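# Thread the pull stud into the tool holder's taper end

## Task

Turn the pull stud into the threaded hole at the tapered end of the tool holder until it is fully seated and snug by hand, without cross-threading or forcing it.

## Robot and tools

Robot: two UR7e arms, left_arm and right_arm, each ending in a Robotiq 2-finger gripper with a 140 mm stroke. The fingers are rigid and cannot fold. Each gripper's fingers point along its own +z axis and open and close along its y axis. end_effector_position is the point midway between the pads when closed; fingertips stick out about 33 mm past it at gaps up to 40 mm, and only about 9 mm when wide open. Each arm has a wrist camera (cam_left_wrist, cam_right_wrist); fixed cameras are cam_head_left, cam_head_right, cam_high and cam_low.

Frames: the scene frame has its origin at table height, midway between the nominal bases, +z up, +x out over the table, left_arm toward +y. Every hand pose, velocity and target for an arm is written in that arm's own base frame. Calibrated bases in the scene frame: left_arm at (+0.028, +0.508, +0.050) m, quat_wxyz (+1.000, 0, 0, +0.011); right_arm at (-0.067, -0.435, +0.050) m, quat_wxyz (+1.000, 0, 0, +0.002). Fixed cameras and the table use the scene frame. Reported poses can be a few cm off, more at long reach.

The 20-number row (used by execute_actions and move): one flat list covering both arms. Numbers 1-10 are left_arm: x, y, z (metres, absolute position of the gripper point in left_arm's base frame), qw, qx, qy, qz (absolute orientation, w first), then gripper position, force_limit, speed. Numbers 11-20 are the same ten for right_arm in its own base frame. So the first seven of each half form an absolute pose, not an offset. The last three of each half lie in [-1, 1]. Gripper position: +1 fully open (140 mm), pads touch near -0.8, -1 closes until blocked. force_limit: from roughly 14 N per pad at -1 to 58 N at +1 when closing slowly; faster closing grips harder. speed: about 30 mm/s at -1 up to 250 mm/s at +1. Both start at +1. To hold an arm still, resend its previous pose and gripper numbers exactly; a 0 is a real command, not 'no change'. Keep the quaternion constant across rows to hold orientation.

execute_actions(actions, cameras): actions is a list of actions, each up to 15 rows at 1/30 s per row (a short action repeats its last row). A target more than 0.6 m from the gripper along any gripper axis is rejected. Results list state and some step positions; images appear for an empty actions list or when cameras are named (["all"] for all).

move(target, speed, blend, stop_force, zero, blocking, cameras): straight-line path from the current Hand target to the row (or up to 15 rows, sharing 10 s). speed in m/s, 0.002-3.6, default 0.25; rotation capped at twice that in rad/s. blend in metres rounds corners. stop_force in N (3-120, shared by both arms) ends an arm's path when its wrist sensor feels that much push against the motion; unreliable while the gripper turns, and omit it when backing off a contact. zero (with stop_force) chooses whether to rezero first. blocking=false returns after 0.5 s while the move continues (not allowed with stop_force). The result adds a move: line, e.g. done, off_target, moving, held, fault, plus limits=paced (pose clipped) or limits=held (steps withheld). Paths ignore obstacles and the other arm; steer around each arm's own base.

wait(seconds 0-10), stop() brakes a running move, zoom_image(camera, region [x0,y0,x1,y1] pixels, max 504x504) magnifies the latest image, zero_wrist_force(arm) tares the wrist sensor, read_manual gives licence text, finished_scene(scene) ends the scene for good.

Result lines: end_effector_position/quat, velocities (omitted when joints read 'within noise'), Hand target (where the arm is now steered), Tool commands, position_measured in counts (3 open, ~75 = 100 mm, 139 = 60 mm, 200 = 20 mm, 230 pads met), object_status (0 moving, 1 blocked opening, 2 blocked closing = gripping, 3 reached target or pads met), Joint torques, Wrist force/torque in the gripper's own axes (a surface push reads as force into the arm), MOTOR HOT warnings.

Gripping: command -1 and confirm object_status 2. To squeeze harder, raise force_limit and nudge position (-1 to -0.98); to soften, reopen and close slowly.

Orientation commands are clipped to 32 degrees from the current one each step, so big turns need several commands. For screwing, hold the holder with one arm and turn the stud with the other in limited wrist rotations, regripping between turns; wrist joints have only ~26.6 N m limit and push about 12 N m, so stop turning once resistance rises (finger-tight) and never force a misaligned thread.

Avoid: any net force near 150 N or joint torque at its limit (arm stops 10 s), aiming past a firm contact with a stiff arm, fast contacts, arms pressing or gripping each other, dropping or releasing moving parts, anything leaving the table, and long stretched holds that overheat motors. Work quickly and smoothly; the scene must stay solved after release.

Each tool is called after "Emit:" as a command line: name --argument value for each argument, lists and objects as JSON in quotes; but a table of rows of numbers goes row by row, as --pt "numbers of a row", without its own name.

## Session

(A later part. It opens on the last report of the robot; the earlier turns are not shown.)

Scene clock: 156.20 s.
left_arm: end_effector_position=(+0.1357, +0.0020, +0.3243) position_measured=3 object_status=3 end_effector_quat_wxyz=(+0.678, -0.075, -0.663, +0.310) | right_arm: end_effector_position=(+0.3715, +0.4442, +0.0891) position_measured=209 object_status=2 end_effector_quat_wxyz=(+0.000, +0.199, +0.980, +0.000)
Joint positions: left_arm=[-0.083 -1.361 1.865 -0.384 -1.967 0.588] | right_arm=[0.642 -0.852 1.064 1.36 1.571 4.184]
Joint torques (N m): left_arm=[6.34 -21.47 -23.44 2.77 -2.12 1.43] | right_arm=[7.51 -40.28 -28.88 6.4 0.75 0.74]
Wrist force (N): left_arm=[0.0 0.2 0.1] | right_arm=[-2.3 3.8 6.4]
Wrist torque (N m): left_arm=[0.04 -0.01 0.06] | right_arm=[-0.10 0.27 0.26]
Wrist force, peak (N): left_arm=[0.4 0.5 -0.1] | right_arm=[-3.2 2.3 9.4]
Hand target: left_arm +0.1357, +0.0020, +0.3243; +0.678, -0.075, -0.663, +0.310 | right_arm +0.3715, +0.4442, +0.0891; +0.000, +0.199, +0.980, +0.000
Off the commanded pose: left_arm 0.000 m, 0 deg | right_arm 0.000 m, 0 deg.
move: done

Emit:
move --target '[0.1357,0.0020,0.3243,0.678,-0.075,-0.663,0.310,1,1,1,0.3715,0.4442,0.0884,0,0.857,0.515,0,-1,1,-1]' --speed 0.5

Emit:
move --target '[0.1357,0.0020,0.3243,0.678,-0.075,-0.663,0.310,1,1,1,0.3715,0.4442,0.0885,0,0.857,0.515,0,0.3,1,0]'

Emit:
move --pt "0.1357 0.0020 0.3243 0.678 -0.075 -0.663 0.310 1 1 1 0.3715 0.4442 0.0885 0 -0.0175 1 0 0.3 1 0" --pt "0.1357 0.0020 0.3243 0.678 -0.075 -0.663 0.310 1 1 1 0.3715 0.4442 0.0885 0 -0.875 0.485 0 0.3 1 0" --pt "0.1357 0.0020 0.3243 0.678 -0.075 -0.663 0.310 1 1 1 0.3715 0.4442 0.0885 0 -0.857 -0.515 0 0.3 1 0" --pt "0.1357 0.0020 0.3243 0.678 -0.075 -0.663 0.310 1 1 1 0.3715 0.4442 0.0885 0 0.0175 -1 0 0.3 1 0" --pt "0.1357 0.0020 0.3243 0.678 -0.075 -0.663 0.310 1 1 1 0.3715 0.4442 0.0885 0 0.875 -0.485 0 0.3 1 0" --speed 0.8 --blend 0.02 --cameras '["cam_low"]'

Emit:
zoom_image --camera "cam_low" --region '[475, 220, 525, 270]'

Emit:
move --target '[0.1357,0.0020,0.3243,0.678,-0.075,-0.663,0.310,1,1,1,0.3715,0.4442,0.0885,0,0.875,-0.485,0,-1,1,-1]'

Emit:
move --target '[0.1357,0.0020,0.3243,0.678,-0.075,-0.663,0.310,1,1,1,0.3715,0.4442,0.0879,0,0.0175,-1,0,-1,1,-1]' --speed 0.5

Scene clock: 180.00 s.
left_arm: end_effector_position=(+0.1357, +0.0020, +0.3243) position_measured=3 object_status=3 end_effector_quat_wxyz=(+0.678, -0.075, -0.663, +0.310) | right_arm: end_effector_position=(+0.3715, +0.4442, +0.0884) position_measured=209 object_status=2 end_effector_quat_wxyz=(+0.000, +0.857, +0.515, +0.000)
Joint positions: left_arm=[-0.083 -1.361 1.865 -0.384 -1.967 0.588] | right_arm=[0.642 -0.852 1.065 1.358 1.571 5.843]
Joint torques (N m): left_arm=[5.75 -20.93 -23.66 3.08 -2.1 1.62] | right_arm=[7.47 -36.91 -29.83 4.71 0.54 0.73]
Wrist force (N): left_arm=[-0.3 0.2 0.2] | right_arm=[-1.2 -1.9 2.7]
Wrist torque (N m): left_arm=[0.05 0.06 0.05] | right_arm=[0.20 0.21 0.27]
Wrist force, peak (N): left_arm=[0.0 0.6 -0.3] | right_arm=[-1.3 0.0 9.6]
Hand target: left_arm +0.1357, +0.0020, +0.3243; +0.678, -0.075, -0.663, +0.310 | right_arm +0.3715, +0.4442, +0.0884; +0.000, +0.857, +0.515, +0.000
Off the commanded pose: left_arm 0.000 m, 0 deg | right_arm 0.000 m, 0 deg.
move: done

Scene clock: 180.83 s.
left_arm: end_effector_position=(+0.1357, +0.0020, +0.3243) position_measured=3 object_status=3 end_effector_quat_wxyz=(+0.678, -0.075, -0.663, +0.310) | right_arm: end_effector_position=(+0.3715, +0.4442, +0.0885) position_measured=91 object_status=0 end_effector_quat_wxyz=(+0.000, +0.857, +0.515, +0.000)
Joint positions: left_arm=[-0.083 -1.361 1.865 -0.384 -1.967 0.588] | right_arm=[0.642 -0.852 1.065 1.358 1.571 5.843]
Joint torques (N m): left_arm=[6.19 -21.82 -23.73 3.17 -2.04 1.47] | right_arm=[7.4 -54.93 -28.72 4.31 -1.8 1.43]
Wrist force (N): left_arm=[0.0 0.0 0.1] | right_arm=[-2.0 0.1 -1.3]
Wrist torque (N m): left_arm=[0.00 0.01 0.06] | right_arm=[0.10 0.18 0.27]
Wrist force, peak (N): left_arm=[0.0 0.5 0.4] | right_arm=[-1.1 -1.9 3.7]
Hand target: left_arm +0.1357, +0.0020, +0.3243; +0.678, -0.075, -0.663, +0.310 | right_arm +0.3715, +0.4442, +0.0885; +0.000, +0.857, +0.515, +0.000
Off the commanded pose: left_arm 0.000 m, 0 deg | right_arm 0.000 m, 0 deg.
move: done

Scene clock: 188.07 s.
left_arm: end_effector_position=(+0.1357, +0.0020, +0.3243) position_measured=3 object_status=3 end_effector_quat_wxyz=(+0.678, -0.075, -0.663, +0.310) | right_arm: end_effector_position=(+0.3715, +0.4442, +0.0885) position_measured=91 object_status=3 end_effector_quat_wxyz=(+0.000, +0.875, -0.485, +0.000)
Joint positions: left_arm=[-0.083 -1.361 1.865 -0.384 -1.967 0.588] | right_arm=[0.642 -0.852 1.065 1.358 1.571 -4.629]
Joint torques (N m): left_arm=[6.12 -22.16 -23.35 3.43 -1.99 1.6] | right_arm=[-4.28 -61.13 -14.42 1.45 -0.19 -0.78]
Wrist force (N): left_arm=[0.1 0.2 0.1] | right_arm=[-2.5 0.3 -1.2]
Wrist torque (N m): left_arm=[0.04 -0.02 0.06] | right_arm=[0.11 0.26 0.15]
Wrist force, peak (N): left_arm=[0.0 0.3 -0.5] | right_arm=[-2.7 0.5 -1.3]
Hand target: left_arm +0.1357, +0.0020, +0.3243; +0.678, -0.075, -0.663, +0.310 | right_arm +0.3715, +0.4442, +0.0885; +0.000, +0.875, -0.485, +0.000
Off the commanded pose: left_arm 0.000 m, 0 deg | right_arm 0.000 m, 0 deg.
move: done
Images, in order (width x height): cam_low 672x504.

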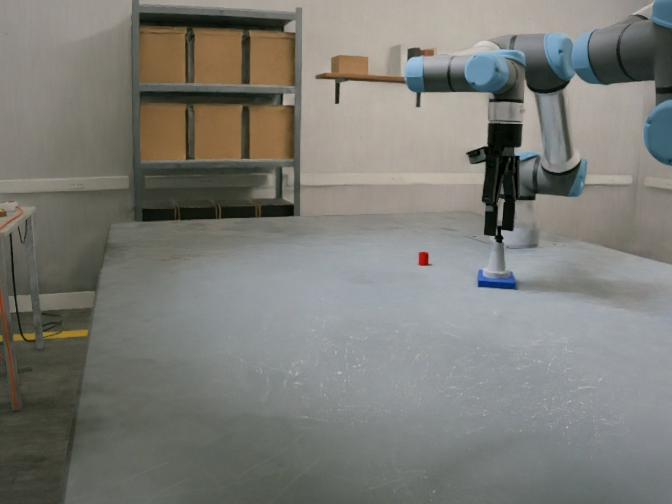

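Scaled by 10.080 from the camera's 672x504 image, which has a finer 960x720 frame.

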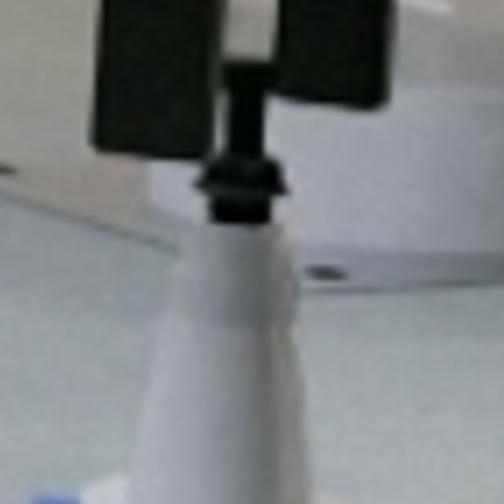

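Scene clock: 191.17 s.
left_arm: end_effector_position=(+0.1357, +0.0020, +0.3243) position_measured=3 object_status=3 end_effector_quat_wxyz=(+0.678, -0.075, -0.663, +0.310) | right_arm: end_effector_position=(+0.3715, +0.4442, +0.0885) position_measured=209 object_status=0 end_effector_quat_wxyz=(+0.000, +0.875, -0.485, +0.000)
Joint positions: left_arm=[-0.083 -1.361 1.865 -0.384 -1.967 0.588] | right_arm=[0.642 -0.852 1.065 1.358 1.571 -4.629]
Joint torques (N m): left_arm=[5.42 -21.78 -23.29 3.5 -2.01 1.6] | right_arm=[6.46 -56.21 -24.68 2.31 1.66 -1.51]
Wrist force (N): left_arm=[-0.3 0.3 0.3] | right_arm=[-1.8 -3.7 -7.3]
Wrist torque (N m): left_arm=[0.07 0.04 0.06] | right_arm=[0.19 0.23 0.14]
Wrist force, peak (N): left_arm=[-0.1 0.3 -0.4] | right_arm=[-1.9 -3.6 -7.6]
Hand target: left_arm +0.1357, +0.0020, +0.3243; +0.678, -0.075, -0.663, +0.310 | right_arm +0.3715, +0.4442, +0.0885; +0.000, +0.875, -0.485, +0.000
Off the commanded pose: left_arm 0.000 m, 0 deg | right_arm 0.000 m, 0 deg.
move: done

Scene clock: 193.83 s.
left_arm: end_effector_position=(+0.1357, +0.0020, +0.3243) position_measured=3 object_status=3 end_effector_quat_wxyz=(+0.678, -0.075, -0.663, +0.310) | right_arm: end_effector_position=(+0.3715, +0.4442, +0.0879) position_measured=209 object_status=2 end_effector_quat_wxyz=(+0.000, -0.018, +1.000, +0.000)
Joint positions: left_arm=[-0.083 -1.361 1.865 -0.384 -1.967 0.588] | right_arm=[0.642 -0.852 1.066 1.357 1.571 -2.535]
Joint torques (N m): left_arm=[4.92 -21.83 -22.74 3.66 -2.13 1.6] | right_arm=[5.29 -35.52 -28.12 4.65 1.34 0.8]
Wrist force (N): left_arm=[-0.1 0.1 0.0] | right_arm=[-0.4 3.3 -2.9]
Wrist torque (N m): left_arm=[0.03 0.01 0.06] | right_arm=[-0.02 0.27 0.25]
Wrist force, peak (N): left_arm=[-0.3 0.5 0.1] | right_arm=[-2.2 -3.5 -7.6]
Hand target: left_arm +0.1357, +0.0020, +0.3243; +0.678, -0.075, -0.663, +0.310 | right_arm +0.3715, +0.4442, +0.0879; +0.000, -0.017, +1.000, +0.000
Off the commanded pose: left_arm 0.000 m, 0 deg | right_arm 0.000 m, 0 deg.
move: done

Emit:
move --pt "0.1357 0.0020 0.3243 0.678 -0.075 -0.663 0.310 1 1 1 0.3715 0.4442 0.0872 0 0.857 0.515 0 -1 1 -1" --pt "0.1357 0.0020 0.3243 0.678 -0.075 -0.663 0.310 1 1 1 0.3715 0.4442 0.0866 0 0.875 -0.485 0 -1 1 -1" --pt "0.1357 0.0020 0.3243 0.678 -0.075 -0.663 0.310 1 1 1 0.3715 0.4442 0.0859 0 0.0175 -1 0 -1 1 -1" --pt "0.1357 0.0020 0.3243 0.678 -0.075 -0.663 0.310 1 1 1 0.3715 0.4442 0.0853 0 -0.857 -0.515 0 -1 1 -1" --speed 0.6 --stop_force 35

Emit:
move --target '[0.1357,0.0020,0.3243,0.678,-0.075,-0.663,0.310,1,1,1,0.3715,0.4442,0.0854,0,0.857,0.515,0,0.3,1,0]' --cameras '["cam_low"]'

Emit:
zoom_image --camera "cam_low" --region '[475, 220, 525, 270]'

Scene clock: 211.90 s.
left_arm: end_effector_position=(+0.1357, +0.0020, +0.3243) position_measured=3 object_status=3 end_effector_quat_wxyz=(+0.678, -0.075, -0.663, +0.310) | right_arm: end_effector_position=(+0.3715, +0.4442, +0.0853) position_measured=209 object_status=2 end_effector_quat_wxyz=(+0.000, +0.857, +0.515, +0.000)
Joint positions: left_arm=[-0.083 -1.361 1.865 -0.384 -1.967 0.588] | right_arm=[0.642 -0.85 1.07 1.351 1.571 5.843]
Joint torques (N m): left_arm=[4.3 -22.38 -23.54 4.12 -2.06 1.59] | right_arm=[-2.19 -48.53 -33.57 7.39 -0.89 1.46]
Wrist force (N): left_arm=[0.0 0.1 -0.4] | right_arm=[2.9 -1.7 19.1]
Wrist torque (N m): left_arm=[0.01 -0.01 0.05] | right_arm=[0.21 0.14 0.27]
Wrist force, peak (N): left_arm=[-0.2 0.6 0.0] | right_arm=[3.8 -0.3 23.0]
Hand target: left_arm +0.1357, +0.0020, +0.3243; +0.678, -0.075, -0.663, +0.310 | right_arm +0.3715, +0.4442, +0.0853; +0.000, +0.857, +0.515, +0.000
Off the commanded pose: left_arm 0.000 m, 0 deg | right_arm 0.000 m, 0 deg.
move: done

Scene clock: 212.73 s.
left_arm: end_effector_position=(+0.1357, +0.0020, +0.3243) position_measured=3 object_status=3 end_effector_quat_wxyz=(+0.678, -0.075, -0.663, +0.310) | right_arm: end_effector_position=(+0.3715, +0.4442, +0.0854) position_measured=91 object_status=0 end_effector_quat_wxyz=(+0.000, +0.857, +0.515, +0.000)
Joint positions: left_arm=[-0.083 -1.361 1.865 -0.384 -1.967 0.588] | right_arm=[0.642 -0.85 1.07 1.351 1.571 5.843]
Joint torques (N m): left_arm=[4.13 -21.29 -23.12 4.28 -2.11 1.61] | right_arm=[-8.98 -60.69 -27.02 1.42 -1.89 1.37]
Wrist force (N): left_arm=[-0.1 0.1 -0.2] | right_arm=[-2.1 0.3 -1.2]
Wrist torque (N m): left_arm=[0.02 0.02 0.06] | right_arm=[0.13 0.20 0.27]
Wrist force, peak (N): left_arm=[-0.3 0.5 0.0] | right_arm=[2.7 -1.4 19.8]
Hand target: left_arm +0.1357, +0.0020, +0.3243; +0.678, -0.075, -0.663, +0.310 | right_arm +0.3715, +0.4442, +0.0854; +0.000, +0.857, +0.515, +0.000
Off the commanded pose: left_arm 0.000 m, 0 deg | right_arm 0.000 m, 0 deg.
move: done
Images, in order (width x height): cam_low 672x504.

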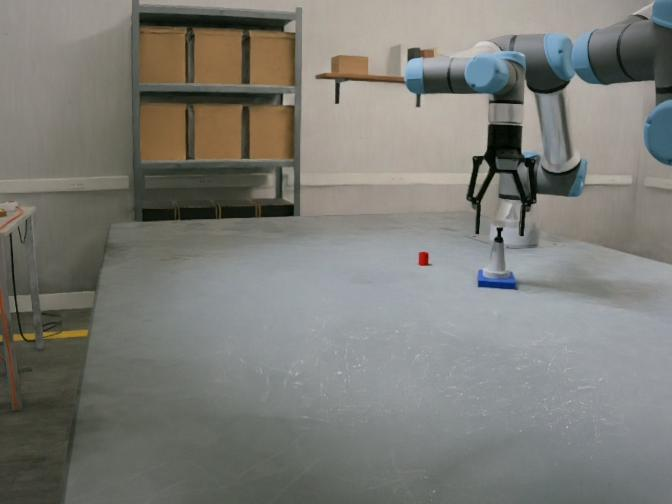

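Scaled by 10.080 from the camera's 672x504 image, which has a finer 960x720 frame.

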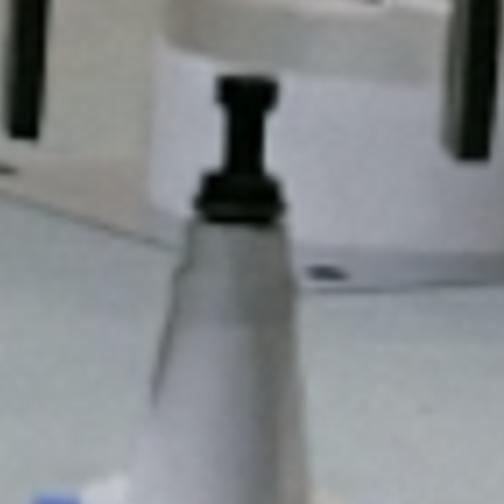

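Emit:
move --pt "0.1357 0.0020 0.3243 0.678 -0.075 -0.663 0.310 1 1 1 0.3715 0.4442 0.0852 0 -0.0175 1 0 0.3 1 0" --pt "0.1357 0.0020 0.3243 0.678 -0.075 -0.663 0.310 1 1 1 0.3715 0.4442 0.0850 0 -0.875 0.485 0 0.3 1 0" --pt "0.1357 0.0020 0.3243 0.678 -0.075 -0.663 0.310 1 1 1 0.3715 0.4442 0.0850 0 -0.857 -0.515 0 0.3 1 0" --speed 0.8 --blend 0.02

Emit:
move --target '[0.1357,0.0020,0.3243,0.678,-0.075,-0.663,0.310,1,1,1,0.3715,0.4442,0.0850,0,0.857,0.515,0,-1,1,-1]'

Emit:
move --target '[0.1357,0.0020,0.3243,0.678,-0.075,-0.663,0.310,1,1,1,0.3715,0.4442,0.0847,0,0.999,0.0349,0,-1,1,-1]' --speed 0.3

Emit:
move --target '[0.1357,0.0020,0.3243,0.678,-0.075,-0.663,0.310,1,1,1,0.3715,0.4442,0.0843,0,0.875,-0.485,0,-1,1,-1]' --speed 0.3 --cameras '["cam_low"]'

Emit:
zoom_image --camera "cam_low" --region '[475, 220, 525, 270]'

Scene clock: 230.40 s.
left_arm: end_effector_position=(+0.1357, +0.0020, +0.3243) position_measured=3 object_status=3 end_effector_quat_wxyz=(+0.678, -0.075, -0.663, +0.310) | right_arm: end_effector_position=(+0.3715, +0.4442, +0.0850) position_measured=91 object_status=3 end_effector_quat_wxyz=(+0.000, +0.857, +0.515, +0.000)
Joint positions: left_arm=[-0.083 -1.361 1.865 -0.384 -1.967 0.588] | right_arm=[0.642 -0.85 1.07 1.351 1.571 -0.44]
Joint torques (N m): left_arm=[3.73 -22.15 -23.45 4.54 -2.03 1.51] | right_arm=[-5.42 -60.71 -13.06 1.33 -0.29 -0.82]
Wrist force (N): left_arm=[0.2 0.3 0.2] | right_arm=[-2.0 0.3 -1.2]
Wrist torque (N m): left_arm=[0.05 -0.04 0.06] | right_arm=[0.15 0.19 0.14]
Wrist force, peak (N): left_arm=[0.0 0.6 0.1] | right_arm=[-2.6 0.0 -1.4]
Hand target: left_arm +0.1357, +0.0020, +0.3243; +0.678, -0.075, -0.663, +0.310 | right_arm +0.3715, +0.4442, +0.0850; +0.000, +0.857, +0.515, +0.000
Off the commanded pose: left_arm 0.000 m, 0 deg | right_arm 0.000 m, 0 deg.
move: done

Scene clock: 233.50 s.
left_arm: end_effector_position=(+0.1357, +0.0020, +0.3243) position_measured=3 object_status=3 end_effector_quat_wxyz=(+0.678, -0.075, -0.663, +0.310) | right_arm: end_effector_position=(+0.3715, +0.4442, +0.0850) position_measured=209 object_status=0 end_effector_quat_wxyz=(+0.000, +0.857, +0.515, +0.000)
Joint positions: left_arm=[-0.083 -1.361 1.865 -0.384 -1.967 0.588] | right_arm=[0.642 -0.85 1.07 1.351 1.571 -0.44]
Joint torques (N m): left_arm=[4.08 -21.96 -23.88 4.49 -2.03 1.55] | right_arm=[5.67 -58.51 -25.56 2.17 1.44 -1.42]
Wrist force (N): left_arm=[0.1 0.1 0.1] | right_arm=[-1.9 -2.7 -6.2]
Wrist torque (N m): left_arm=[0.03 -0.02 0.06] | right_arm=[0.21 0.17 0.13]
Wrist force, peak (N): left_arm=[-0.1 0.6 0.2] | right_arm=[-1.9 -2.7 -6.2]
Hand target: left_arm +0.1357, +0.0020, +0.3243; +0.678, -0.075, -0.663, +0.310 | right_arm +0.3715, +0.4442, +0.0850; +0.000, +0.857, +0.515, +0.000
Off the commanded pose: left_arm 0.000 m, 0 deg | right_arm 0.000 m, 0 deg.
move: done

Scene clock: 235.70 s.
left_arm: end_effector_position=(+0.1357, +0.0020, +0.3243) position_measured=3 object_status=3 end_effector_quat_wxyz=(+0.678, -0.075, -0.663, +0.310) | right_arm: end_effector_position=(+0.3715, +0.4442, +0.0847) position_measured=209 object_status=2 end_effector_quat_wxyz=(+0.000, +0.999, +0.035, +0.000)
Joint positions: left_arm=[-0.083 -1.361 1.865 -0.384 -1.967 0.588] | right_arm=[0.642 -0.85 1.071 1.35 1.571 0.572]
Joint torques (N m): left_arm=[3.42 -22.03 -23.33 4.7 -2.06 1.55] | right_arm=[6 -32.59 -26.78 3.84 3.25 0.69]
Wrist force (N): left_arm=[-0.2 -0.2 -0.1] | right_arm=[-5.5 -4.2 -7.4]
Wrist torque (N m): left_arm=[-0.05 0.03 0.06] | right_arm=[0.16 0.27 0.28]
Wrist force, peak (N): left_arm=[-0.4 0.4 0.4] | right_arm=[-5.5 -5.6 -8.5]
Hand target: left_arm +0.1357, +0.0020, +0.3243; +0.678, -0.075, -0.663, +0.310 | right_arm +0.3715, +0.4442, +0.0847; +0.000, +0.999, +0.035, +0.000
Off the commanded pose: left_arm 0.000 m, 0 deg | right_arm 0.000 m, 0 deg.
move: done

Scene clock: 238.00 s.
left_arm: end_effector_position=(+0.1357, +0.0020, +0.3243) position_measured=3 object_status=3 end_effector_quat_wxyz=(+0.678, -0.075, -0.663, +0.310) | right_arm: end_effector_position=(+0.3715, +0.4442, +0.0843) position_measured=209 object_status=2 end_effector_quat_wxyz=(+0.000, +0.875, -0.485, +0.000)
Joint positions: left_arm=[-0.083 -1.361 1.865 -0.384 -1.967 0.588] | right_arm=[0.642 -0.85 1.071 1.349 1.571 1.654]
Joint torques (N m): left_arm=[3.44 -21.48 -23.57 4.78 -2.1 1.55] | right_arm=[5.23 -31.22 -25 4.7 3.83 0.53]
Wrist force (N): left_arm=[-0.1 0.3 0.2] | right_arm=[-10.7 -2.4 -9.3]
Wrist torque (N m): left_arm=[0.05 0.02 0.06] | right_arm=[0.20 0.33 0.29]
Wrist force, peak (N): left_arm=[-0.2 0.2 0.5] | right_arm=[-11.6 -3.6 -10.3]
Hand target: left_arm +0.1357, +0.0020, +0.3243; +0.678, -0.075, -0.663, +0.310 | right_arm +0.3715, +0.4442, +0.0843; +0.000, +0.875, -0.485, +0.000
Off the commanded pose: left_arm 0.000 m, 0 deg | right_arm 0.000 m, 0 deg.
move: done
Images, in order (width x height): cam_low 672x504.

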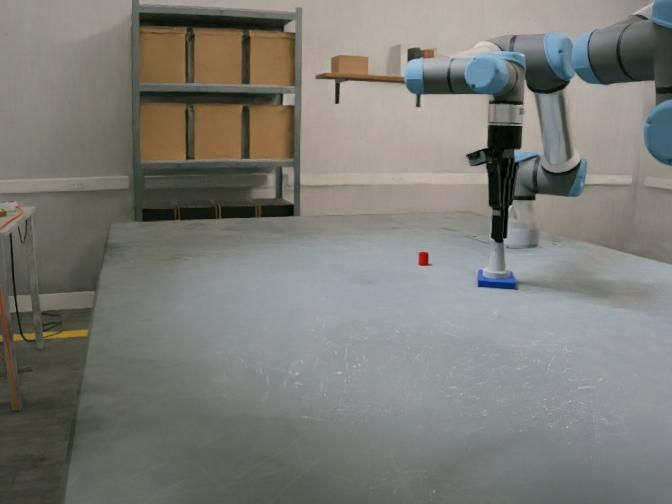

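Scaled by 10.080 from the camera's 672x504 image, which has a finer 960x720 frame.

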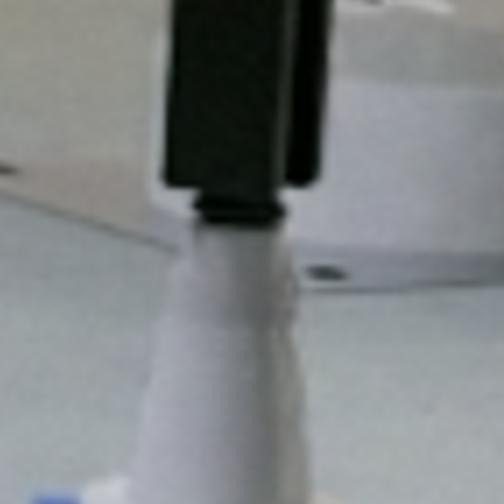

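Emit:
move --target '[0.1357,0.0020,0.3243,0.678,-0.075,-0.663,0.310,1,1,1,0.3714,0.4441,0.0840,0,-0.515,0.857,0,-1,1,-1]' --speed 0.3

Emit:
move --target '[0.1357,0.0020,0.3243,0.678,-0.075,-0.663,0.310,1,1,1,0.3714,0.4441,0.0837,0,0.0175,-1,0,-1,1,-1]' --speed 0.3

Emit:
move --target '[0.1357,0.0020,0.3243,0.678,-0.075,-0.663,0.310,1,1,1,0.3714,0.4441,0.0834,0,0.259,0.966,0,-1,1,-1]' --speed 0.3 --cameras '["cam_low"]'

Emit:
zoom_image --camera "cam_low" --region '[475, 220, 525, 270]'

Scene clock: 248.77 s.
left_arm: end_effector_position=(+0.1357, +0.0020, +0.3243) position_measured=3 object_status=3 end_effector_quat_wxyz=(+0.678, -0.075, -0.663, +0.310) | right_arm: end_effector_position=(+0.3714, +0.4441, +0.0840) position_measured=209 object_status=2 end_effector_quat_wxyz=(+0.000, -0.515, +0.857, +0.000)
Joint positions: left_arm=[-0.083 -1.361 1.865 -0.384 -1.967 0.588] | right_arm=[0.642 -0.85 1.073 1.348 1.571 2.701]
Joint torques (N m): left_arm=[3.99 -21.46 -23.87 4.84 -2.13 1.54] | right_arm=[6.16 -38.11 -24.09 6.17 3.09 0.6]
Wrist force (N): left_arm=[-0.3 0.2 -0.1] | right_arm=[-13.1 1.1 -6.2]
Wrist torque (N m): left_arm=[0.04 0.06 0.06] | right_arm=[-0.04 0.36 0.30]
Wrist force, peak (N): left_arm=[-0.2 0.5 -0.1] | right_arm=[-13.8 1.8 -7.4]
Hand target: left_arm +0.1357, +0.0020, +0.3243; +0.678, -0.075, -0.663, +0.310 | right_arm +0.3714, +0.4441, +0.0840; +0.000, -0.515, +0.857, +0.000
Off the commanded pose: left_arm 0.000 m, 0 deg | right_arm 0.000 m, 0 deg.
move: done

Scene clock: 251.00 s.
left_arm: end_effector_position=(+0.1357, +0.0020, +0.3243) position_measured=3 object_status=3 end_effector_quat_wxyz=(+0.678, -0.075, -0.663, +0.310) | right_arm: end_effector_position=(+0.3714, +0.4441, +0.0837) position_measured=209 object_status=2 end_effector_quat_wxyz=(+0.000, -0.018, +1.000, +0.000)
Joint positions: left_arm=[-0.083 -1.361 1.865 -0.384 -1.967 0.588] | right_arm=[0.642 -0.85 1.073 1.347 1.571 3.748]
Joint torques (N m): left_arm=[3.41 -21.62 -23.44 4.84 -2.03 1.64] | right_arm=[7.5 -34 -26.19 6.48 2.63 0.59]
Wrist force (N): left_arm=[0.1 0.4 0.0] | right_arm=[-6.7 6.0 -3.0]
Wrist torque (N m): left_arm=[0.08 -0.01 0.07] | right_arm=[-0.10 0.27 0.24]
Wrist force, peak (N): left_arm=[-0.2 0.6 0.4] | right_arm=[-12.8 1.1 -5.6]
Hand target: left_arm +0.1357, +0.0020, +0.3243; +0.678, -0.075, -0.663, +0.310 | right_arm +0.3714, +0.4441, +0.0837; +0.000, -0.017, +1.000, +0.000
Off the commanded pose: left_arm 0.000 m, 0 deg | right_arm 0.000 m, 0 deg.
move: done

Scene clock: 252.43 s.
left_arm: end_effector_position=(+0.1357, +0.0020, +0.3243) position_measured=3 object_status=3 end_effector_quat_wxyz=(+0.678, -0.075, -0.663, +0.310) | right_arm: end_effector_position=(+0.3714, +0.4441, +0.0834) position_measured=209 object_status=2 end_effector_quat_wxyz=(+0.000, +0.259, +0.966, +0.000)
Joint positions: left_arm=[-0.083 -1.361 1.865 -0.384 -1.967 0.588] | right_arm=[0.642 -0.849 1.073 1.347 1.571 4.307]
Joint torques (N m): left_arm=[3.08 -21.77 -23.31 4.86 -2.07 1.65] | right_arm=[8.07 -32.87 -25.31 5.27 2.1 0.64]
Wrist force (N): left_arm=[0.2 0.2 -0.1] | right_arm=[-3.8 5.8 -4.5]
Wrist torque (N m): left_arm=[0.03 -0.05 0.06] | right_arm=[-0.09 0.20 0.25]
Wrist force, peak (N): left_arm=[-0.6 0.3 0.0] | right_arm=[-6.9 5.9 -2.3]
Hand target: left_arm +0.1357, +0.0020, +0.3243; +0.678, -0.075, -0.663, +0.310 | right_arm +0.3714, +0.4441, +0.0834; +0.000, +0.259, +0.966, +0.000
Off the commanded pose: left_arm 0.000 m, 0 deg | right_arm 0.000 m, 0 deg.
move: done
Images, in order (width x height): cam_low 672x504.

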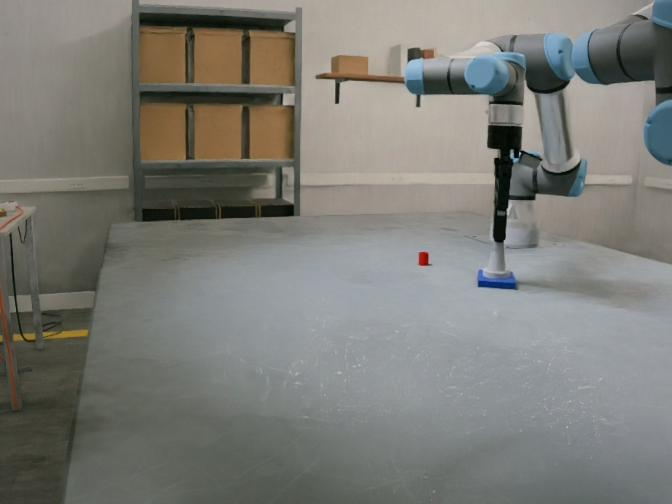

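Scaled by 10.080 from the camera's 672x504 image, which has a finer 960x720 frame.

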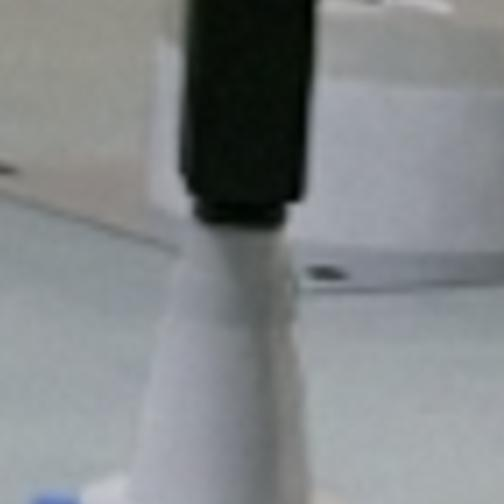

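Emit:
move --target '[0.1357,0.0020,0.3243,0.678,-0.075,-0.663,0.310,1,1,1,0.3714,0.4441,0.0832,0,0.616,0.788,0,-1,1,-1]' --speed 0.3

Emit:
move --target '[0.1357,0.0020,0.3243,0.678,-0.075,-0.663,0.310,1,1,1,0.3714,0.4441,0.0829,0,0.857,0.515,0,-1,1,-1]' --speed 0.3

Emit:
move --target '[0.1357,0.0020,0.3243,0.678,-0.075,-0.663,0.310,1,1,1,0.3714,0.4441,0.0829,0,0.857,0.515,0,0.3,1,0]'

Emit:
move --pt "0.1357 0.0020 0.3243 0.678 -0.075 -0.663 0.310 1 1 1 0.3714 0.4441 0.0828 0 -0.0175 1 0 0.3 1 0" --pt "0.1357 0.0020 0.3243 0.678 -0.075 -0.663 0.310 1 1 1 0.3714 0.4441 0.0827 0 -0.875 0.485 0 0.3 1 0" --pt "0.1357 0.0020 0.3243 0.678 -0.075 -0.663 0.310 1 1 1 0.3714 0.4441 0.0827 0 -0.857 -0.515 0 0.3 1 0" --speed 0.8 --blend 0.02 --cameras '["cam_low"]'

Emit:
zoom_image --camera "cam_low" --region '[475, 220, 525, 270]'

Emit:
move --target '[0.1357,0.0020,0.3243,0.678,-0.075,-0.663,0.310,1,1,1,0.3714,0.4441,0.0827,0,0.857,0.515,0,-1,1,-1]'

Emit:
move --target '[0.1357,0.0020,0.3243,0.678,-0.075,-0.663,0.310,1,1,1,0.3714,0.4441,0.0825,0,0.999,0.0349,0,-1,1,-1]' --speed 0.3

Scene clock: 268.60 s.
left_arm: end_effector_position=(+0.1357, +0.0020, +0.3243) position_measured=3 object_status=3 end_effector_quat_wxyz=(+0.678, -0.075, -0.663, +0.310) | right_arm: end_effector_position=(+0.3714, +0.4441, +0.0832) position_measured=209 object_status=2 end_effector_quat_wxyz=(+0.000, +0.616, +0.788, +0.000)
Joint positions: left_arm=[-0.083 -1.361 1.865 -0.384 -1.967 0.588] | right_arm=[0.642 -0.849 1.074 1.346 1.571 5.11]
Joint torques (N m): left_arm=[3.43 -21.91 -23.45 4.79 -1.92 1.64] | right_arm=[8.3 -40.71 -27.89 4.63 1.08 0.74]
Wrist force (N): left_arm=[0.1 -0.1 -0.1] | right_arm=[-1.6 0.7 1.6]
Wrist torque (N m): left_arm=[-0.03 -0.03 0.06] | right_arm=[-0.07 0.21 0.29]
Wrist force, peak (N): left_arm=[-0.3 0.6 0.1] | right_arm=[-4.5 5.8 -4.6]
Hand target: left_arm +0.1357, +0.0020, +0.3243; +0.678, -0.075, -0.663, +0.310 | right_arm +0.3714, +0.4441, +0.0832; +0.000, +0.616, +0.788, +0.000
Off the commanded pose: left_arm 0.000 m, 0 deg | right_arm 0.000 m, 0 deg.
move: done

Scene clock: 270.33 s.
left_arm: end_effector_position=(+0.1357, +0.0020, +0.3243) position_measured=3 object_status=3 end_effector_quat_wxyz=(+0.678, -0.075, -0.663, +0.310) | right_arm: end_effector_position=(+0.3714, +0.4441, +0.0829) position_measured=209 object_status=2 end_effector_quat_wxyz=(+0.000, +0.857, +0.515, +0.000)
Joint positions: left_arm=[-0.083 -1.361 1.865 -0.384 -1.967 0.588] | right_arm=[0.642 -0.849 1.074 1.346 1.571 5.843]
Joint torques (N m): left_arm=[3.08 -21.51 -23.49 4.82 -2.12 1.59] | right_arm=[8.06 -35.43 -28.29 4.01 2.08 0.6]
Wrist force (N): left_arm=[-0.2 0.1 0.0] | right_arm=[-1.0 -1.3 -0.9]
Wrist torque (N m): left_arm=[0.03 0.04 0.06] | right_arm=[0.01 0.19 0.27]
Wrist force, peak (N): left_arm=[0.3 0.6 0.0] | right_arm=[-2.1 1.7 2.8]
Hand target: left_arm +0.1357, +0.0020, +0.3243; +0.678, -0.075, -0.663, +0.310 | right_arm +0.3714, +0.4441, +0.0829; +0.000, +0.857, +0.515, +0.000
Off the commanded pose: left_arm 0.000 m, 0 deg | right_arm 0.000 m, 0 deg.
move: done

Scene clock: 271.17 s.
left_arm: end_effector_position=(+0.1357, +0.0020, +0.3243) position_measured=3 object_status=3 end_effector_quat_wxyz=(+0.678, -0.075, -0.663, +0.310) | right_arm: end_effector_position=(+0.3714, +0.4441, +0.0829) position_measured=91 object_status=0 end_effector_quat_wxyz=(+0.000, +0.857, +0.515, +0.000)
Joint positions: left_arm=[-0.083 -1.361 1.865 -0.384 -1.967 0.588] | right_arm=[0.642 -0.849 1.074 1.346 1.571 5.843]
Joint torques (N m): left_arm=[3.01 -21.79 -23.48 4.78 -2.14 1.56] | right_arm=[8.92 -39.54 -28.95 4.4 -0.58 1.26]
Wrist force (N): left_arm=[-0.1 0.1 0.4] | right_arm=[-2.0 -0.5 -1.2]
Wrist torque (N m): left_arm=[0.02 0.01 0.06] | right_arm=[-0.03 0.18 0.27]
Wrist force, peak (N): left_arm=[0.4 0.4 -0.1] | right_arm=[-2.0 -0.7 -1.2]
Hand target: left_arm +0.1357, +0.0020, +0.3243; +0.678, -0.075, -0.663, +0.310 | right_arm +0.3714, +0.4441, +0.0829; +0.000, +0.857, +0.515, +0.000
Off the commanded pose: left_arm 0.000 m, 0 deg | right_arm 0.000 m, 0 deg.
move: done

Scene clock: 275.80 s.
left_arm: end_effector_position=(+0.1357, +0.0020, +0.3243) position_measured=3 object_status=3 end_effector_quat_wxyz=(+0.678, -0.075, -0.663, +0.310) | right_arm: end_effector_position=(+0.3714, +0.4441, +0.0827) position_measured=91 object_status=3 end_effector_quat_wxyz=(+0.000, +0.857, +0.515, +0.000)
Joint positions: left_arm=[-0.083 -1.361 1.865 -0.384 -1.967 0.588] | right_arm=[0.642 -0.849 1.075 1.345 1.571 -0.44]
Joint torques (N m): left_arm=[3.28 -21.15 -23.27 4.76 -2.01 1.54] | right_arm=[-4.69 -60.7 -12.7 1.36 -0.22 -0.79]
Wrist force (N): left_arm=[0.0 0.0 0.1] | right_arm=[-2.0 -0.2 -1.1]
Wrist torque (N m): left_arm=[0.00 -0.01 0.06] | right_arm=[0.03 0.19 0.14]
Wrist force, peak (N): left_arm=[-0.7 -0.2 0.2] | right_arm=[-2.5 -0.2 -1.2]
Hand target: left_arm +0.1357, +0.0020, +0.3243; +0.678, -0.075, -0.663, +0.310 | right_arm +0.3714, +0.4441, +0.0827; +0.000, +0.857, +0.515, +0.000
Off the commanded pose: left_arm 0.000 m, 0 deg | right_arm 0.000 m, 0 deg.
move: done
Images, in order (width x height): cam_low 672x504.

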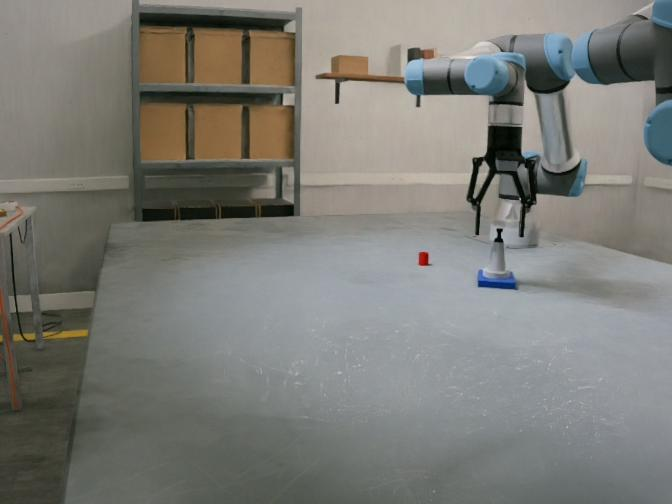

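Scaled by 10.080 from the camera's 672x504 image, which has a finer 960x720 frame.

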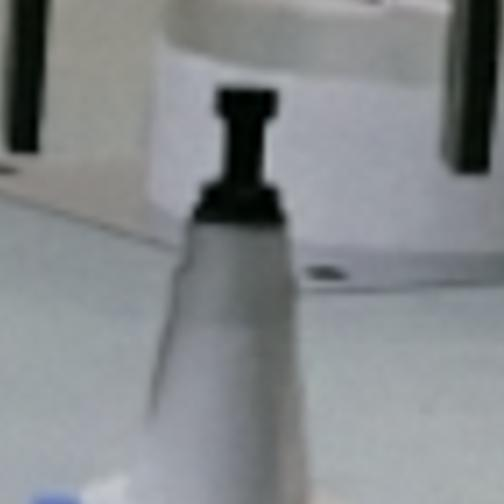

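Scene clock: 278.90 s.
left_arm: end_effector_position=(+0.1357, +0.0020, +0.3243) position_measured=3 object_status=3 end_effector_quat_wxyz=(+0.678, -0.075, -0.663, +0.310) | right_arm: end_effector_position=(+0.3714, +0.4441, +0.0827) position_measured=209 object_status=0 end_effector_quat_wxyz=(+0.000, +0.857, +0.515, +0.000)
Joint positions: left_arm=[-0.083 -1.361 1.865 -0.384 -1.967 0.588] | right_arm=[0.642 -0.849 1.075 1.345 1.571 -0.44]
Joint torques (N m): left_arm=[2.63 -22.47 -23.66 4.69 -2.07 1.51] | right_arm=[6.74 -56.96 -25.38 2.34 1.6 -1.45]
Wrist force (N): left_arm=[0.2 0.3 0.2] | right_arm=[-1.5 -2.8 -6.6]
Wrist torque (N m): left_arm=[0.06 -0.04 0.06] | right_arm=[0.10 0.14 0.14]
Wrist force, peak (N): left_arm=[-0.1 0.5 0.1] | right_arm=[-1.8 -3.1 -6.8]
Hand target: left_arm +0.1357, +0.0020, +0.3243; +0.678, -0.075, -0.663, +0.310 | right_arm +0.3714, +0.4441, +0.0827; +0.000, +0.857, +0.515, +0.000
Off the commanded pose: left_arm 0.000 m, 0 deg | right_arm 0.000 m, 0 deg.
move: done

Scene clock: 281.10 s.
left_arm: end_effector_position=(+0.1357, +0.0020, +0.3243) position_measured=3 object_status=3 end_effector_quat_wxyz=(+0.678, -0.075, -0.663, +0.310) | right_arm: end_effector_position=(+0.3714, +0.4441, +0.0825) position_measured=209 object_status=2 end_effector_quat_wxyz=(+0.000, +0.999, +0.035, +0.000)
Joint positions: left_arm=[-0.083 -1.361 1.865 -0.384 -1.967 0.588] | right_arm=[0.642 -0.849 1.075 1.345 1.571 0.572]
Joint torques (N m): left_arm=[2.58 -21.76 -23.17 4.76 -2.03 1.59] | right_arm=[3.99 -34.79 -27.31 4.42 3.87 0.63]
Wrist force (N): left_arm=[0.1 0.4 0.3] | right_arm=[-5.8 -6.8 -3.6]
Wrist torque (N m): left_arm=[0.08 -0.01 0.06] | right_arm=[0.12 0.26 0.28]
Wrist force, peak (N): left_arm=[-0.2 0.5 0.2] | right_arm=[-5.8 -7.5 -4.0]
Hand target: left_arm +0.1357, +0.0020, +0.3243; +0.678, -0.075, -0.663, +0.310 | right_arm +0.3714, +0.4441, +0.0825; +0.000, +0.999, +0.035, +0.000
Off the commanded pose: left_arm 0.000 m, 0 deg | right_arm 0.000 m, 0 deg.
move: done

Emit:
move --target '[0.1357,0.0020,0.3243,0.678,-0.075,-0.663,0.310,1,1,1,0.3714,0.4441,0.0822,0,0.875,-0.485,0,-1,1,-1]' --speed 0.3

Emit:
move --target '[0.1357,0.0020,0.3243,0.678,-0.075,-0.663,0.310,1,1,1,0.3714,0.4441,0.0819,0,-0.515,0.857,0,-1,1,-1]' --speed 0.3

Emit:
move --target '[0.1357,0.0020,0.3243,0.678,-0.075,-0.663,0.310,1,1,1,0.3714,0.4441,0.0816,0,0.0175,-1,0,-1,1,-1]' --speed 0.3 --cameras '["cam_low"]'

Emit:
zoom_image --camera "cam_low" --region '[475, 220, 525, 270]'

Scene clock: 294.00 s.
left_arm: end_effector_position=(+0.1357, +0.0020, +0.3243) position_measured=3 object_status=3 end_effector_quat_wxyz=(+0.678, -0.075, -0.663, +0.310) | right_arm: end_effector_position=(+0.3714, +0.4441, +0.0822) position_measured=209 object_status=2 end_effector_quat_wxyz=(+0.000, +0.875, -0.485, +0.000)
Joint positions: left_arm=[-0.083 -1.361 1.865 -0.384 -1.967 0.588] | right_arm=[0.642 -0.849 1.075 1.344 1.571 1.654]
Joint torques (N m): left_arm=[2.25 -21.26 -23.15 4.76 -2 1.59] | right_arm=[8.82 -33.89 -24.76 6.67 1.62 1.02]
Wrist force (N): left_arm=[-0.1 0.1 -0.1] | right_arm=[-4.1 -7.1 -3.0]
Wrist torque (N m): left_arm=[0.03 0.02 0.06] | right_arm=[0.19 0.24 -0.29]
Wrist force, peak (N): left_arm=[-0.1 0.5 0.4] | right_arm=[-18.3 -9.0 -4.1]
Hand target: left_arm +0.1357, +0.0020, +0.3243; +0.678, -0.075, -0.663, +0.310 | right_arm +0.3714, +0.4441, +0.0822; +0.000, +0.875, -0.485, +0.000
Off the commanded pose: left_arm 0.000 m, 0 deg | right_arm 0.000 m, 0 deg.
move: done

Scene clock: 296.23 s.
left_arm: end_effector_position=(+0.1357, +0.0020, +0.3243) position_measured=3 object_status=3 end_effector_quat_wxyz=(+0.678, -0.075, -0.663, +0.310) | right_arm: end_effector_position=(+0.3714, +0.4441, +0.0819) position_measured=209 object_status=2 end_effector_quat_wxyz=(+0.000, -0.515, +0.857, +0.000)
Joint positions: left_arm=[-0.083 -1.361 1.865 -0.384 -1.967 0.588] | right_arm=[0.642 -0.849 1.076 1.343 1.571 2.701]
Joint torques (N m): left_arm=[2.39 -21.5 -23.58 4.79 -2.06 1.47] | right_arm=[7.34 -33.36 -27.85 3.34 1.83 1.04]
Wrist force (N): left_arm=[0.0 -0.1 0.0] | right_arm=[-1.8 1.1 -5.8]
Wrist torque (N m): left_arm=[-0.03 -0.01 0.06] | right_arm=[-0.20 0.40 -0.32]
Wrist force, peak (N): left_arm=[0.0 0.7 0.1] | right_arm=[-7.4 -7.8 -3.7]
Hand target: left_arm +0.1357, +0.0020, +0.3243; +0.678, -0.075, -0.663, +0.310 | right_arm +0.3714, +0.4441, +0.0819; +0.000, -0.515, +0.857, +0.000
Off the commanded pose: left_arm 0.000 m, 0 deg | right_arm 0.000 m, 0 deg.
move: done

Scene clock: 298.47 s.
left_arm: end_effector_position=(+0.1357, +0.0020, +0.3243) position_measured=3 object_status=3 end_effector_quat_wxyz=(+0.678, -0.075, -0.663, +0.310) | right_arm: end_effector_position=(+0.3714, +0.4441, +0.0816) position_measured=209 object_status=2 end_effector_quat_wxyz=(+0.000, -0.018, +1.000, +0.000)
Joint positions: left_arm=[-0.083 -1.361 1.865 -0.384 -1.967 0.588] | right_arm=[0.642 -0.848 1.076 1.343 1.571 3.748]
Joint torques (N m): left_arm=[1.72 -21.81 -23.31 4.9 -1.87 1.55] | right_arm=[2.5 -34.87 -27.51 4.93 4.67 1.12]
Wrist force (N): left_arm=[0.0 0.1 0.2] | right_arm=[1.4 7.8 -2.7]
Wrist torque (N m): left_arm=[0.02 0.00 0.06] | right_arm=[-0.37 0.38 -0.37]
Wrist force, peak (N): left_arm=[0.0 0.6 0.2] | right_arm=[1.1 9.1 -3.7]
Hand target: left_arm +0.1357, +0.0020, +0.3243; +0.678, -0.075, -0.663, +0.310 | right_arm +0.3714, +0.4441, +0.0816; +0.000, -0.017, +1.000, +0.000
Off the commanded pose: left_arm 0.000 m, 0 deg | right_arm 0.000 m, 0 deg.
move: done
Images, in order (width x height): cam_low 672x504.

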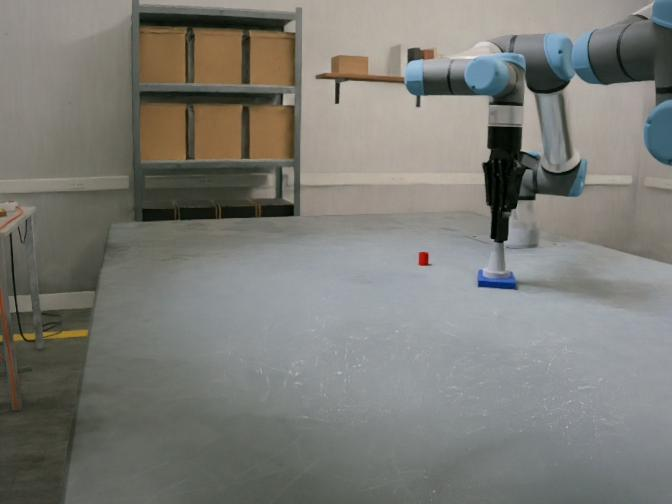

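Scaled by 10.080 from the camera's 672x504 image, which has a finer 960x720 frame.

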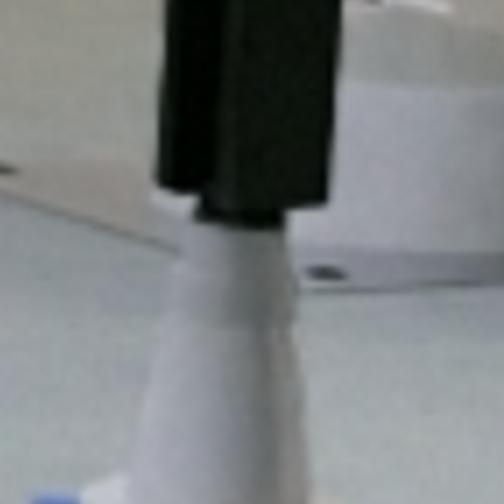

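Emit:
move --pt "0.1357 0.0020 0.3243 0.678 -0.075 -0.663 0.310 1 1 1 0.3714 0.4441 0.0817 0 0.0175 -1 0 0.3 1 0" --pt "0.1357 0.0020 0.3243 0.678 -0.075 -0.663 0.310 1 1 1 0.3714 0.4441 0.0807 0 0.0175 -1 0 0.3 1 0" --pt "0.1357 0.0020 0.3243 0.678 -0.075 -0.663 0.310 1 1 1 0.3714 0.4441 0.0807 0 0.0175 -1 0 -1 1 -1" --speed 0.05

Emit:
move --target '[0.1357,0.0020,0.3243,0.678,-0.075,-0.663,0.310,1,1,1,0.3714,0.4441,0.0807,0,0.326,0.945,0,-1,1,-1]' --speed 0.2

Emit:
move --pt "0.1357 0.0020 0.3243 0.678 -0.075 -0.663 0.310 1 1 1 0.3714 0.4441 0.0807 0 0.326 0.945 0 0.3 1 0" --pt "0.1357 0.0020 0.3243 0.678 -0.075 -0.663 0.310 1 1 1 0.3714 0.4441 0.165 0 0.326 0.945 0 0.3 1 0" --cameras '["cam_low","cam_right_wrist"]'

Emit:
zoom_image --camera "cam_right_wrist" --region '[290, 120, 410, 240]'

Emit:
zoom_image --camera "cam_low" --region '[475, 220, 525, 270]'

Scene clock: 314.33 s.
left_arm: end_effector_position=(+0.1357, +0.0020, +0.3243) position_measured=3 object_status=3 end_effector_quat_wxyz=(+0.678, -0.075, -0.663, +0.310) | right_arm: end_effector_position=(+0.3714, +0.4441, +0.0807) position_measured=208 object_status=0 end_effector_quat_wxyz=(+0.000, -0.017, +1.000, +0.000)
Joint positions: left_arm=[-0.083 -1.361 1.865 -0.384 -1.967 0.588] | right_arm=[0.642 -0.848 1.078 1.341 1.571 3.749]
Joint torques (N m): left_arm=[2.26 -21.82 -23.1 4.76 -1.98 1.49] | right_arm=[-0.17 -35.49 -21.43 4.4 3.55 -0.34]
Wrist force (N): left_arm=[0.2 0.4 -0.2] | right_arm=[-5.8 8.0 -13.0]
Wrist torque (N m): left_arm=[0.09 -0.06 0.06] | right_arm=[-0.35 0.42 0.01]
Wrist force, peak (N): left_arm=[-0.1 0.6 -0.3] | right_arm=[-5.7 7.9 -13.1]
Hand target: left_arm +0.1357, +0.0020, +0.3243; +0.678, -0.075, -0.663, +0.310 | right_arm +0.3714, +0.4441, +0.0807; +0.000, -0.017, +1.000, +0.000
Off the commanded pose: left_arm 0.000 m, 0 deg | right_arm 0.000 m, 0 deg.
move: done

Scene clock: 316.53 s.
left_arm: end_effector_position=(+0.1357, +0.0020, +0.3243) position_measured=3 object_status=3 end_effector_quat_wxyz=(+0.678, -0.075, -0.663, +0.310) | right_arm: end_effector_position=(+0.3714, +0.4441, +0.0807) position_measured=208 object_status=2 end_effector_quat_wxyz=(+0.000, +0.326, +0.945, +0.000)
Joint positions: left_arm=[-0.083 -1.361 1.865 -0.384 -1.967 0.588] | right_arm=[0.642 -0.848 1.078 1.341 1.571 4.448]
Joint torques (N m): left_arm=[1.57 -22.12 -23.52 4.85 -1.96 1.55] | right_arm=[5.3 -50.37 -24.21 6.86 3.65 0.45]
Wrist force (N): left_arm=[-0.1 0.1 0.1] | right_arm=[1.9 8.8 -2.2]
Wrist torque (N m): left_arm=[0.01 0.02 0.06] | right_arm=[-0.33 0.30 0.07]
Wrist force, peak (N): left_arm=[-0.4 0.4 0.2] | right_arm=[-5.4 8.0 -13.0]
Hand target: left_arm +0.1357, +0.0020, +0.3243; +0.678, -0.075, -0.663, +0.310 | right_arm +0.3714, +0.4441, +0.0807; +0.000, +0.326, +0.945, +0.000
Off the commanded pose: left_arm 0.000 m, 0 deg | right_arm 0.000 m, 0 deg.
move: done

Scene clock: 318.23 s.
left_arm: end_effector_position=(+0.1357, +0.0020, +0.3243) position_measured=3 object_status=3 end_effector_quat_wxyz=(+0.678, -0.075, -0.663, +0.310) | right_arm: end_effector_position=(+0.3714, +0.4441, +0.1649) position_measured=91 object_status=3 end_effector_quat_wxyz=(+0.000, +0.326, +0.945, +0.000)
Joint positions: left_arm=[-0.083 -1.361 1.865 -0.384 -1.967 0.588] | right_arm=[0.642 -0.879 0.914 1.536 1.571 4.448]
Joint torques (N m): left_arm=[1.56 -22.12 -23.81 4.81 -1.96 1.6] | right_arm=[-3.25 -39.96 -23.44 3.92 1.66 0.91]
Wrist force (N): left_arm=[0.0 0.0 0.1] | right_arm=[-3.5 -0.8 -1.2]
Wrist torque (N m): left_arm=[-0.01 0.01 0.06] | right_arm=[-0.07 0.45 0.28]
Wrist force, peak (N): left_arm=[-0.1 0.5 0.2] | right_arm=[1.7 8.9 -1.9]
Hand target: left_arm +0.1357, +0.0020, +0.3243; +0.678, -0.075, -0.663, +0.310 | right_arm +0.3714, +0.4441, +0.1650; +0.000, +0.326, +0.945, +0.000
Off the commanded pose: left_arm 0.000 m, 0 deg | right_arm 0.000 m, 0 deg.
move: done
Images, in order (width x height): cam_low 672x504, cam_right_wrist 672x504.

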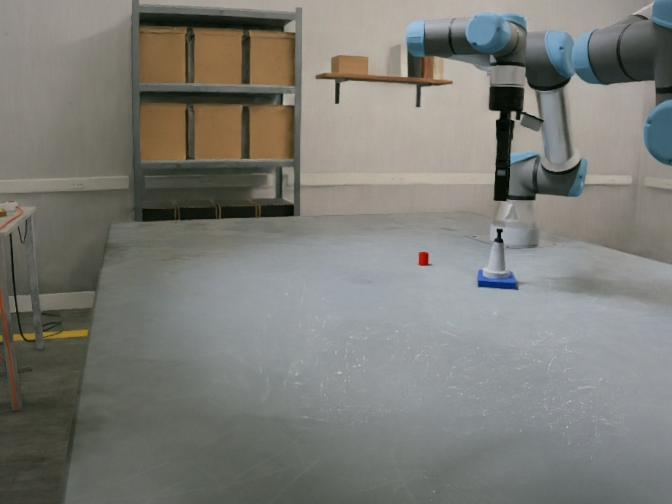

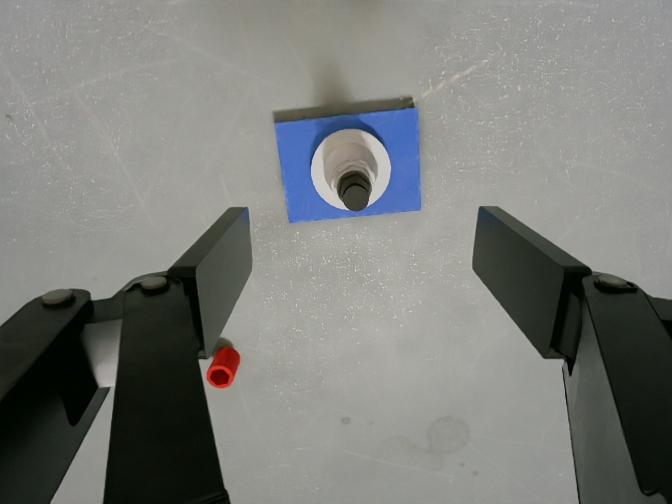

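Scaled by 4.200 from the camera's 672x504 image, which has a finer 960x720 frame.

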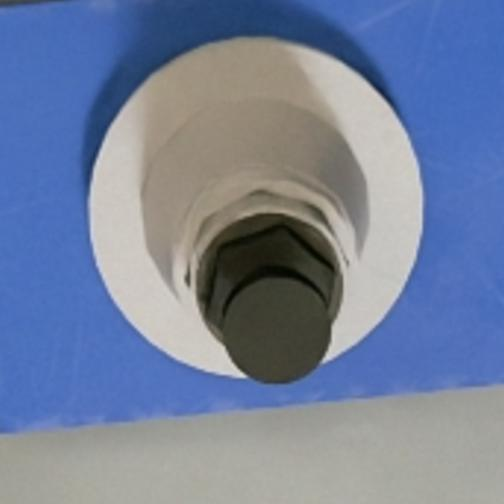

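Scaled by 10.080 from the camera's 672x504 image, which has a finer 960x720 frame.

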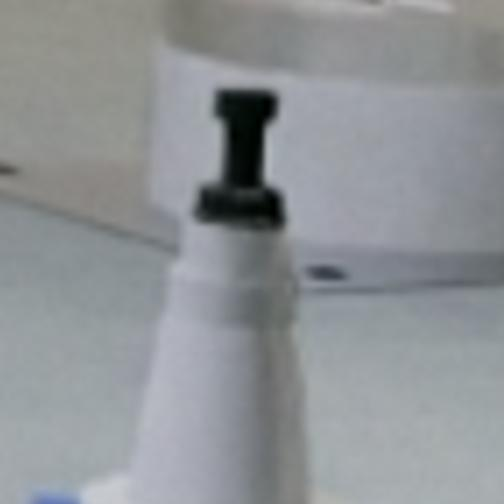

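Emit:
finished_scene --scene 2

The scene is finished: the task was done.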